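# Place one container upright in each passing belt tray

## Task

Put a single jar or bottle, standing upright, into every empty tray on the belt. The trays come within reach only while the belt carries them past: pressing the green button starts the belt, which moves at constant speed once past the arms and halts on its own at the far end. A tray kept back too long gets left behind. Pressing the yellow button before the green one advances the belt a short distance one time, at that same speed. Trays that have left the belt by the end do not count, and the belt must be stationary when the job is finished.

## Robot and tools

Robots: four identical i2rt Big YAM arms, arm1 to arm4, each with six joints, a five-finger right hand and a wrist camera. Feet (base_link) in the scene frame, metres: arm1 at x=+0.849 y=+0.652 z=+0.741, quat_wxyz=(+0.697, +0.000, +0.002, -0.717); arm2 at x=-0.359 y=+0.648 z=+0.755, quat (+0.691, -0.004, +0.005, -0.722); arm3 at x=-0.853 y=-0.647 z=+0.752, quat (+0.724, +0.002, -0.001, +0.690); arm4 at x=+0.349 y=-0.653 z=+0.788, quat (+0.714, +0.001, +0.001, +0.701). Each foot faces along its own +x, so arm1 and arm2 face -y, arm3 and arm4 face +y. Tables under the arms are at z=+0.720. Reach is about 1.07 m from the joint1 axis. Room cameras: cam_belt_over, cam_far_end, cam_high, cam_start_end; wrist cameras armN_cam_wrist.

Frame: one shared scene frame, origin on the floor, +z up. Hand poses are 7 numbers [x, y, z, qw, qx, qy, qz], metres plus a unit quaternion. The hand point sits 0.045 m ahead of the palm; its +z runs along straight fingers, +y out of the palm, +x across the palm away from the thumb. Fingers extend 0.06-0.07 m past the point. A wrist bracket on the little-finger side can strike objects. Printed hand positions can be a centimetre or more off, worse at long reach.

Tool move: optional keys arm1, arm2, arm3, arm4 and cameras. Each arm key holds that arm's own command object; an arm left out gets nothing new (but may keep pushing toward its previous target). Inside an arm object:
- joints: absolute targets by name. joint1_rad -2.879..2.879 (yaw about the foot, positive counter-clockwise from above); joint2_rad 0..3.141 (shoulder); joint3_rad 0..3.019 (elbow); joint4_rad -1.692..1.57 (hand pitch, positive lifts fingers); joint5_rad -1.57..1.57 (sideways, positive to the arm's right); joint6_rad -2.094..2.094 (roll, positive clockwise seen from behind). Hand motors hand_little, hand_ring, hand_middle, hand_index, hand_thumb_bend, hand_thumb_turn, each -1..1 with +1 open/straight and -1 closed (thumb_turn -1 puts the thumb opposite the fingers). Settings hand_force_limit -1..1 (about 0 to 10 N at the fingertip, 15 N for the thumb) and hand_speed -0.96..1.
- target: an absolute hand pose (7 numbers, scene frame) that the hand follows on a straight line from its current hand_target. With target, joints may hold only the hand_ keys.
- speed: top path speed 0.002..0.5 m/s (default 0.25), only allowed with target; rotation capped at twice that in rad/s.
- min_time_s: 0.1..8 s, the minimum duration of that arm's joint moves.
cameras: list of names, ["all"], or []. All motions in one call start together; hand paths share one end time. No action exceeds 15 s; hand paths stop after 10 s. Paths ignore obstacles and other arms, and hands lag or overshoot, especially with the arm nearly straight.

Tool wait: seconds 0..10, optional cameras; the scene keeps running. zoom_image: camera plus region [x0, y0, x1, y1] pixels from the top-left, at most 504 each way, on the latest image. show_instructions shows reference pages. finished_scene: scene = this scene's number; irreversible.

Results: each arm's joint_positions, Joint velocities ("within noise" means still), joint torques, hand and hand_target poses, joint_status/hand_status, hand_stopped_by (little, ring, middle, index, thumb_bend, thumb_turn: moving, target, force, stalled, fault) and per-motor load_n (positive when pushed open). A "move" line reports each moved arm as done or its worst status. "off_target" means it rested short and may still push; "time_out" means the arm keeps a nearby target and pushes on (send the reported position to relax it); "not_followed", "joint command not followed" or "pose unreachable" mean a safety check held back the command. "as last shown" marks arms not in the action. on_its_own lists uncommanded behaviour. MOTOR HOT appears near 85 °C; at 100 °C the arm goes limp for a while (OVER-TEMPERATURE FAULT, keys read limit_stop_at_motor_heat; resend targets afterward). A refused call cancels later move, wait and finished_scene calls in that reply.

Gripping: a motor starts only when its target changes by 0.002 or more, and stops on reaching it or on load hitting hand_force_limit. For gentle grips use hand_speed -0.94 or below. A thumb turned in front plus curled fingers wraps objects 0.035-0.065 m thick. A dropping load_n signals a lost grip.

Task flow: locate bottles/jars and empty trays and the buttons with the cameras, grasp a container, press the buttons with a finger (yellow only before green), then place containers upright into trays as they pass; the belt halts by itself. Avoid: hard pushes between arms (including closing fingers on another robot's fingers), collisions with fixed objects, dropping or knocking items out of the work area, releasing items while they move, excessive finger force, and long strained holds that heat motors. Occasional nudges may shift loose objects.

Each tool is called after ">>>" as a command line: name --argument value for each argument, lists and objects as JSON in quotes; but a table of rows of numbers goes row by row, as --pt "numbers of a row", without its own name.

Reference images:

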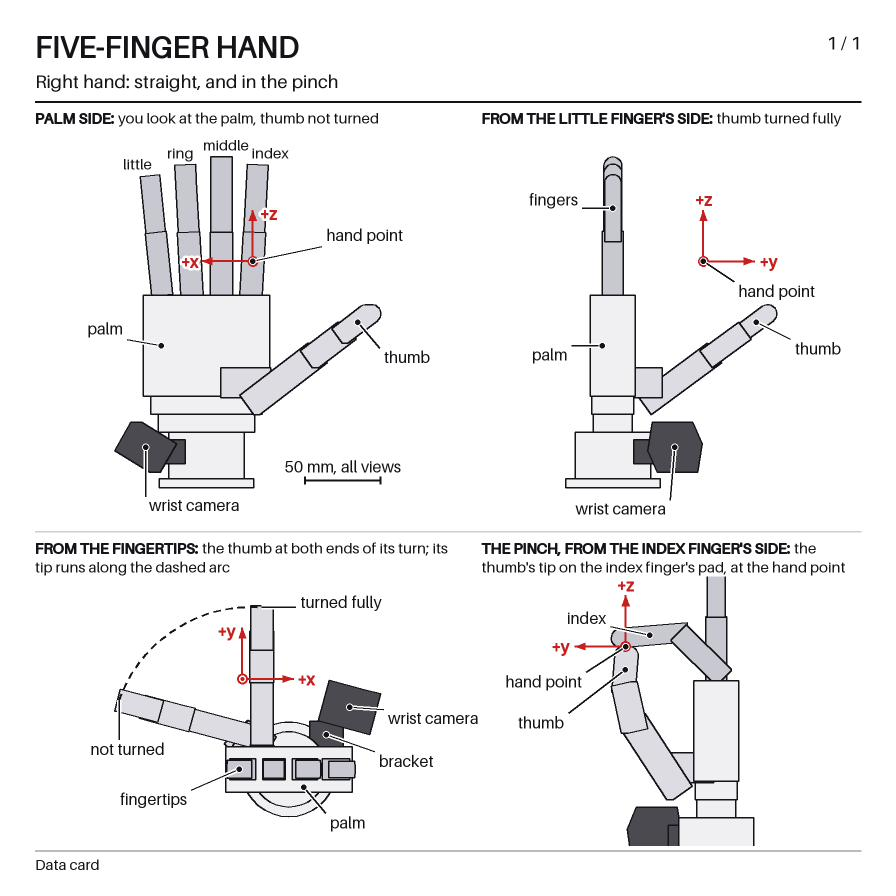

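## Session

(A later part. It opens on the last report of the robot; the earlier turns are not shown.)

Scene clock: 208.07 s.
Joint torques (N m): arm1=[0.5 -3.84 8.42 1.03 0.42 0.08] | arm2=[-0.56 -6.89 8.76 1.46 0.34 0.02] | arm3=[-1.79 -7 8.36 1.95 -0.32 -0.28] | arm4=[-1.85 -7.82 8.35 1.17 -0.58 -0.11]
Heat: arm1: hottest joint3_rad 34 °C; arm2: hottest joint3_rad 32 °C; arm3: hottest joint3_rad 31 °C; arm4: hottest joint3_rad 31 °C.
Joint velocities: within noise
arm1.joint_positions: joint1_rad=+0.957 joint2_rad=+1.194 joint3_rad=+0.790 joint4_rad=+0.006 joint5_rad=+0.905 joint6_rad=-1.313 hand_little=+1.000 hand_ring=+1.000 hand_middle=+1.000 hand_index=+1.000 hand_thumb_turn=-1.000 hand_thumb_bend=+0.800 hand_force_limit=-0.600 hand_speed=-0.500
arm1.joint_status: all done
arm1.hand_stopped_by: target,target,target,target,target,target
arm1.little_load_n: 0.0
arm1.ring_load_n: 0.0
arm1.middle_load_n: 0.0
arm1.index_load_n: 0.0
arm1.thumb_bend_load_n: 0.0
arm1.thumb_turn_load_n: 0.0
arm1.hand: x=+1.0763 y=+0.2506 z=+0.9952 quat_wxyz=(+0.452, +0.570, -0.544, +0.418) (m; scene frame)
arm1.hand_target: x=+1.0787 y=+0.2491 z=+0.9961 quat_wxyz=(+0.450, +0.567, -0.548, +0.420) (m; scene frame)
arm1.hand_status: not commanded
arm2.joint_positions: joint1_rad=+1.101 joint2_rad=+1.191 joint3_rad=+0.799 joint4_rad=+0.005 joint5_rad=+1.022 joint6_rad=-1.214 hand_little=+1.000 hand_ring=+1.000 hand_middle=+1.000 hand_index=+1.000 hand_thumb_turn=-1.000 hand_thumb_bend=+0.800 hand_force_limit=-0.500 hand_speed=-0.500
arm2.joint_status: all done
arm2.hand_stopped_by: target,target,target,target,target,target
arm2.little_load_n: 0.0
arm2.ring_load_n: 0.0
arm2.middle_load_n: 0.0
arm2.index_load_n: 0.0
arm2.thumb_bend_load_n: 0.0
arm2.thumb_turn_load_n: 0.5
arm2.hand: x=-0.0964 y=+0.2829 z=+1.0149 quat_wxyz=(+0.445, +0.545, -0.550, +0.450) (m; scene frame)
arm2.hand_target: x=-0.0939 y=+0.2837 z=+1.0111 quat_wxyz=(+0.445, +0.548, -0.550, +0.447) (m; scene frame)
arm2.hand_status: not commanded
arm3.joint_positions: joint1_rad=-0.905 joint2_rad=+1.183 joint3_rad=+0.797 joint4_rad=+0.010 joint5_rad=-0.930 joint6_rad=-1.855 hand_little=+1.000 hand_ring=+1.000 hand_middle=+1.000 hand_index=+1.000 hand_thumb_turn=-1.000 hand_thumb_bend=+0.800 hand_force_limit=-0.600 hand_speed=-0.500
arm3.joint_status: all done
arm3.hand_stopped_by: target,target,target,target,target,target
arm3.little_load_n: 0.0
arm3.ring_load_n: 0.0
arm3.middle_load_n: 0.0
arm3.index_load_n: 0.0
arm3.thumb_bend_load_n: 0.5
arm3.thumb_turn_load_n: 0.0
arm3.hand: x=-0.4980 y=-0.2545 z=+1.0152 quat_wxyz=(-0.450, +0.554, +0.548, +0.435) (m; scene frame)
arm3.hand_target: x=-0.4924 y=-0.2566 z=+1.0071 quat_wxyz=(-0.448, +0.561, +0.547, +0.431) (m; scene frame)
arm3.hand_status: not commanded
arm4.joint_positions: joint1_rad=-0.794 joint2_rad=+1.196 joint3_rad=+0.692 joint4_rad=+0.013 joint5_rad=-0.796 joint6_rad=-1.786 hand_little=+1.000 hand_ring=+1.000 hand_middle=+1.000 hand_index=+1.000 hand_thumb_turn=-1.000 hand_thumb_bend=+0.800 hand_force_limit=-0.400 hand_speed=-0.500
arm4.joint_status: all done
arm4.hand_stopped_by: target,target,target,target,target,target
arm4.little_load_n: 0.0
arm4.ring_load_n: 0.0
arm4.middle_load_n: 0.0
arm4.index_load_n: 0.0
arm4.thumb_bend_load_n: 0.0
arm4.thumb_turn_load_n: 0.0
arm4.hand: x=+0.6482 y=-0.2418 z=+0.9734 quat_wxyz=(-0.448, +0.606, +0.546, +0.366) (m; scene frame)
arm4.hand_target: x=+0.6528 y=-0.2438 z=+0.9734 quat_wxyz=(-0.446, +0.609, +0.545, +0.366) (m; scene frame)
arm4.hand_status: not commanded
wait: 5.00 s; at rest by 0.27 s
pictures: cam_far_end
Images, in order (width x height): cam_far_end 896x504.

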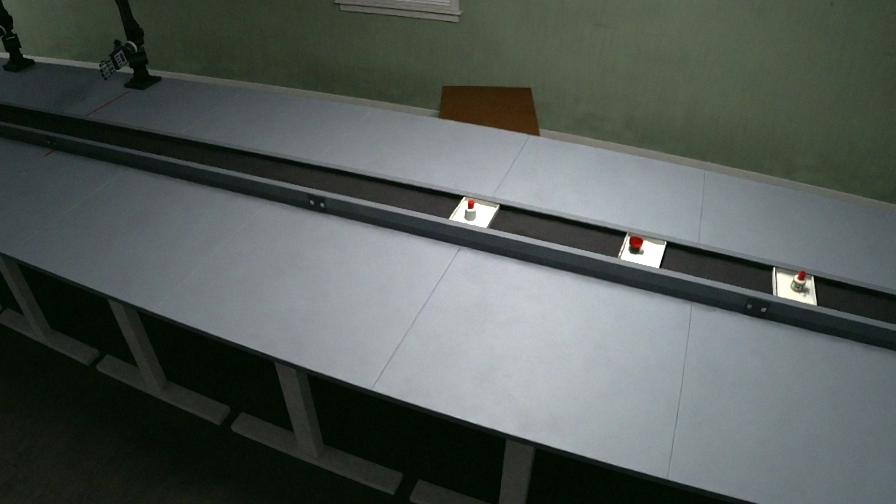

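>>> wait --seconds 0.3 --cameras '["cam_far_end"]'

Scene clock: 208.57 s.
Joint torques (N m): arm1=[0.5 -3.78 8.42 1.03 0.42 0.08] | arm2=[0.15 -5.89 8.61 1.39 0.33 0.03] | arm3=[-2.14 -6.89 8.29 1.92 -0.33 -0.2] | arm4=[-1.55 -7.65 8.39 1.21 -0.56 -0.11]
Heat: arm1: hottest joint3_rad 34 °C; arm2: hottest joint3_rad 32 °C; arm3: hottest joint3_rad 31 °C; arm4: hottest joint3_rad 31 °C.
Joint velocities: within noise
arm1.joint_positions: joint1_rad=+0.957 joint2_rad=+1.194 joint3_rad=+0.790 joint4_rad=+0.006 joint5_rad=+0.905 joint6_rad=-1.313 hand_little=+1.000 hand_ring=+1.000 hand_middle=+1.000 hand_index=+1.000 hand_thumb_turn=-1.000 hand_thumb_bend=+0.800 hand_force_limit=-0.600 hand_speed=-0.500
arm1.joint_status: all done
arm1.hand_stopped_by: target,target,target,target,target,target
arm1.little_load_n: 0.0
arm1.ring_load_n: 0.0
arm1.middle_load_n: 0.0
arm1.index_load_n: 0.0
arm1.thumb_bend_load_n: 0.0
arm1.thumb_turn_load_n: 0.5
arm1.hand: x=+1.0763 y=+0.2506 z=+0.9952 quat_wxyz=(+0.452, +0.570, -0.544, +0.418) (m; scene frame)
arm1.hand_target: x=+1.0787 y=+0.2491 z=+0.9961 quat_wxyz=(+0.450, +0.567, -0.548, +0.420) (m; scene frame)
arm1.hand_status: not commanded
arm2.joint_positions: joint1_rad=+1.101 joint2_rad=+1.191 joint3_rad=+0.799 joint4_rad=+0.005 joint5_rad=+1.022 joint6_rad=-1.214 hand_little=+1.000 hand_ring=+1.000 hand_middle=+1.000 hand_index=+1.000 hand_thumb_turn=-1.000 hand_thumb_bend=+0.800 hand_force_limit=-0.500 hand_speed=-0.500
arm2.joint_status: all done
arm2.hand_stopped_by: target,target,target,target,target,target
arm2.little_load_n: 0.0
arm2.ring_load_n: 0.0
arm2.middle_load_n: 0.0
arm2.index_load_n: 0.0
arm2.thumb_bend_load_n: 0.0
arm2.thumb_turn_load_n: 0.5
arm2.hand: x=-0.0964 y=+0.2829 z=+1.0149 quat_wxyz=(+0.445, +0.545, -0.550, +0.450) (m; scene frame)
arm2.hand_target: x=-0.0939 y=+0.2837 z=+1.0111 quat_wxyz=(+0.445, +0.548, -0.550, +0.447) (m; scene frame)
arm2.hand_status: not commanded
arm3.joint_positions: joint1_rad=-0.905 joint2_rad=+1.183 joint3_rad=+0.797 joint4_rad=+0.010 joint5_rad=-0.930 joint6_rad=-1.855 hand_little=+1.000 hand_ring=+1.000 hand_middle=+1.000 hand_index=+1.000 hand_thumb_turn=-1.000 hand_thumb_bend=+0.800 hand_force_limit=-0.600 hand_speed=-0.500
arm3.joint_status: all done
arm3.hand_stopped_by: target,target,target,target,target,target
arm3.little_load_n: 0.0
arm3.ring_load_n: 0.0
arm3.middle_load_n: 0.0
arm3.index_load_n: 0.0
arm3.thumb_bend_load_n: 0.5
arm3.thumb_turn_load_n: 0.0
arm3.hand: x=-0.4980 y=-0.2545 z=+1.0152 quat_wxyz=(-0.450, +0.554, +0.548, +0.435) (m; scene frame)
arm3.hand_target: x=-0.4924 y=-0.2566 z=+1.0071 quat_wxyz=(-0.448, +0.561, +0.547, +0.431) (m; scene frame)
arm3.hand_status: not commanded
arm4.joint_positions: joint1_rad=-0.794 joint2_rad=+1.196 joint3_rad=+0.692 joint4_rad=+0.013 joint5_rad=-0.796 joint6_rad=-1.786 hand_little=+1.000 hand_ring=+1.000 hand_middle=+1.000 hand_index=+1.000 hand_thumb_turn=-1.000 hand_thumb_bend=+0.800 hand_force_limit=-0.400 hand_speed=-0.500
arm4.joint_status: all done
arm4.hand_stopped_by: target,target,target,target,target,target
arm4.little_load_n: 0.0
arm4.ring_load_n: 0.0
arm4.middle_load_n: 0.0
arm4.index_load_n: 0.0
arm4.thumb_bend_load_n: 0.0
arm4.thumb_turn_load_n: 0.0
arm4.hand: x=+0.6482 y=-0.2418 z=+0.9734 quat_wxyz=(-0.448, +0.606, +0.546, +0.366) (m; scene frame)
arm4.hand_target: x=+0.6528 y=-0.2438 z=+0.9734 quat_wxyz=(-0.446, +0.609, +0.545, +0.366) (m; scene frame)
arm4.hand_status: not commanded
wait: 0.30 s; at rest by 0.07 s
pictures: cam_far_end
Images, in order (width x height): cam_far_end 896x504.

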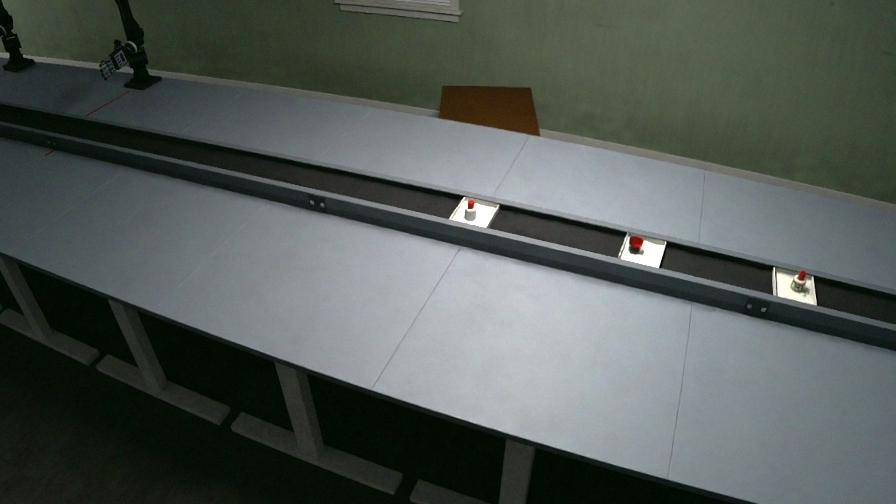

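Belt stands still.

>>> finished_scene --scene 2

The scene is finished: the task was done.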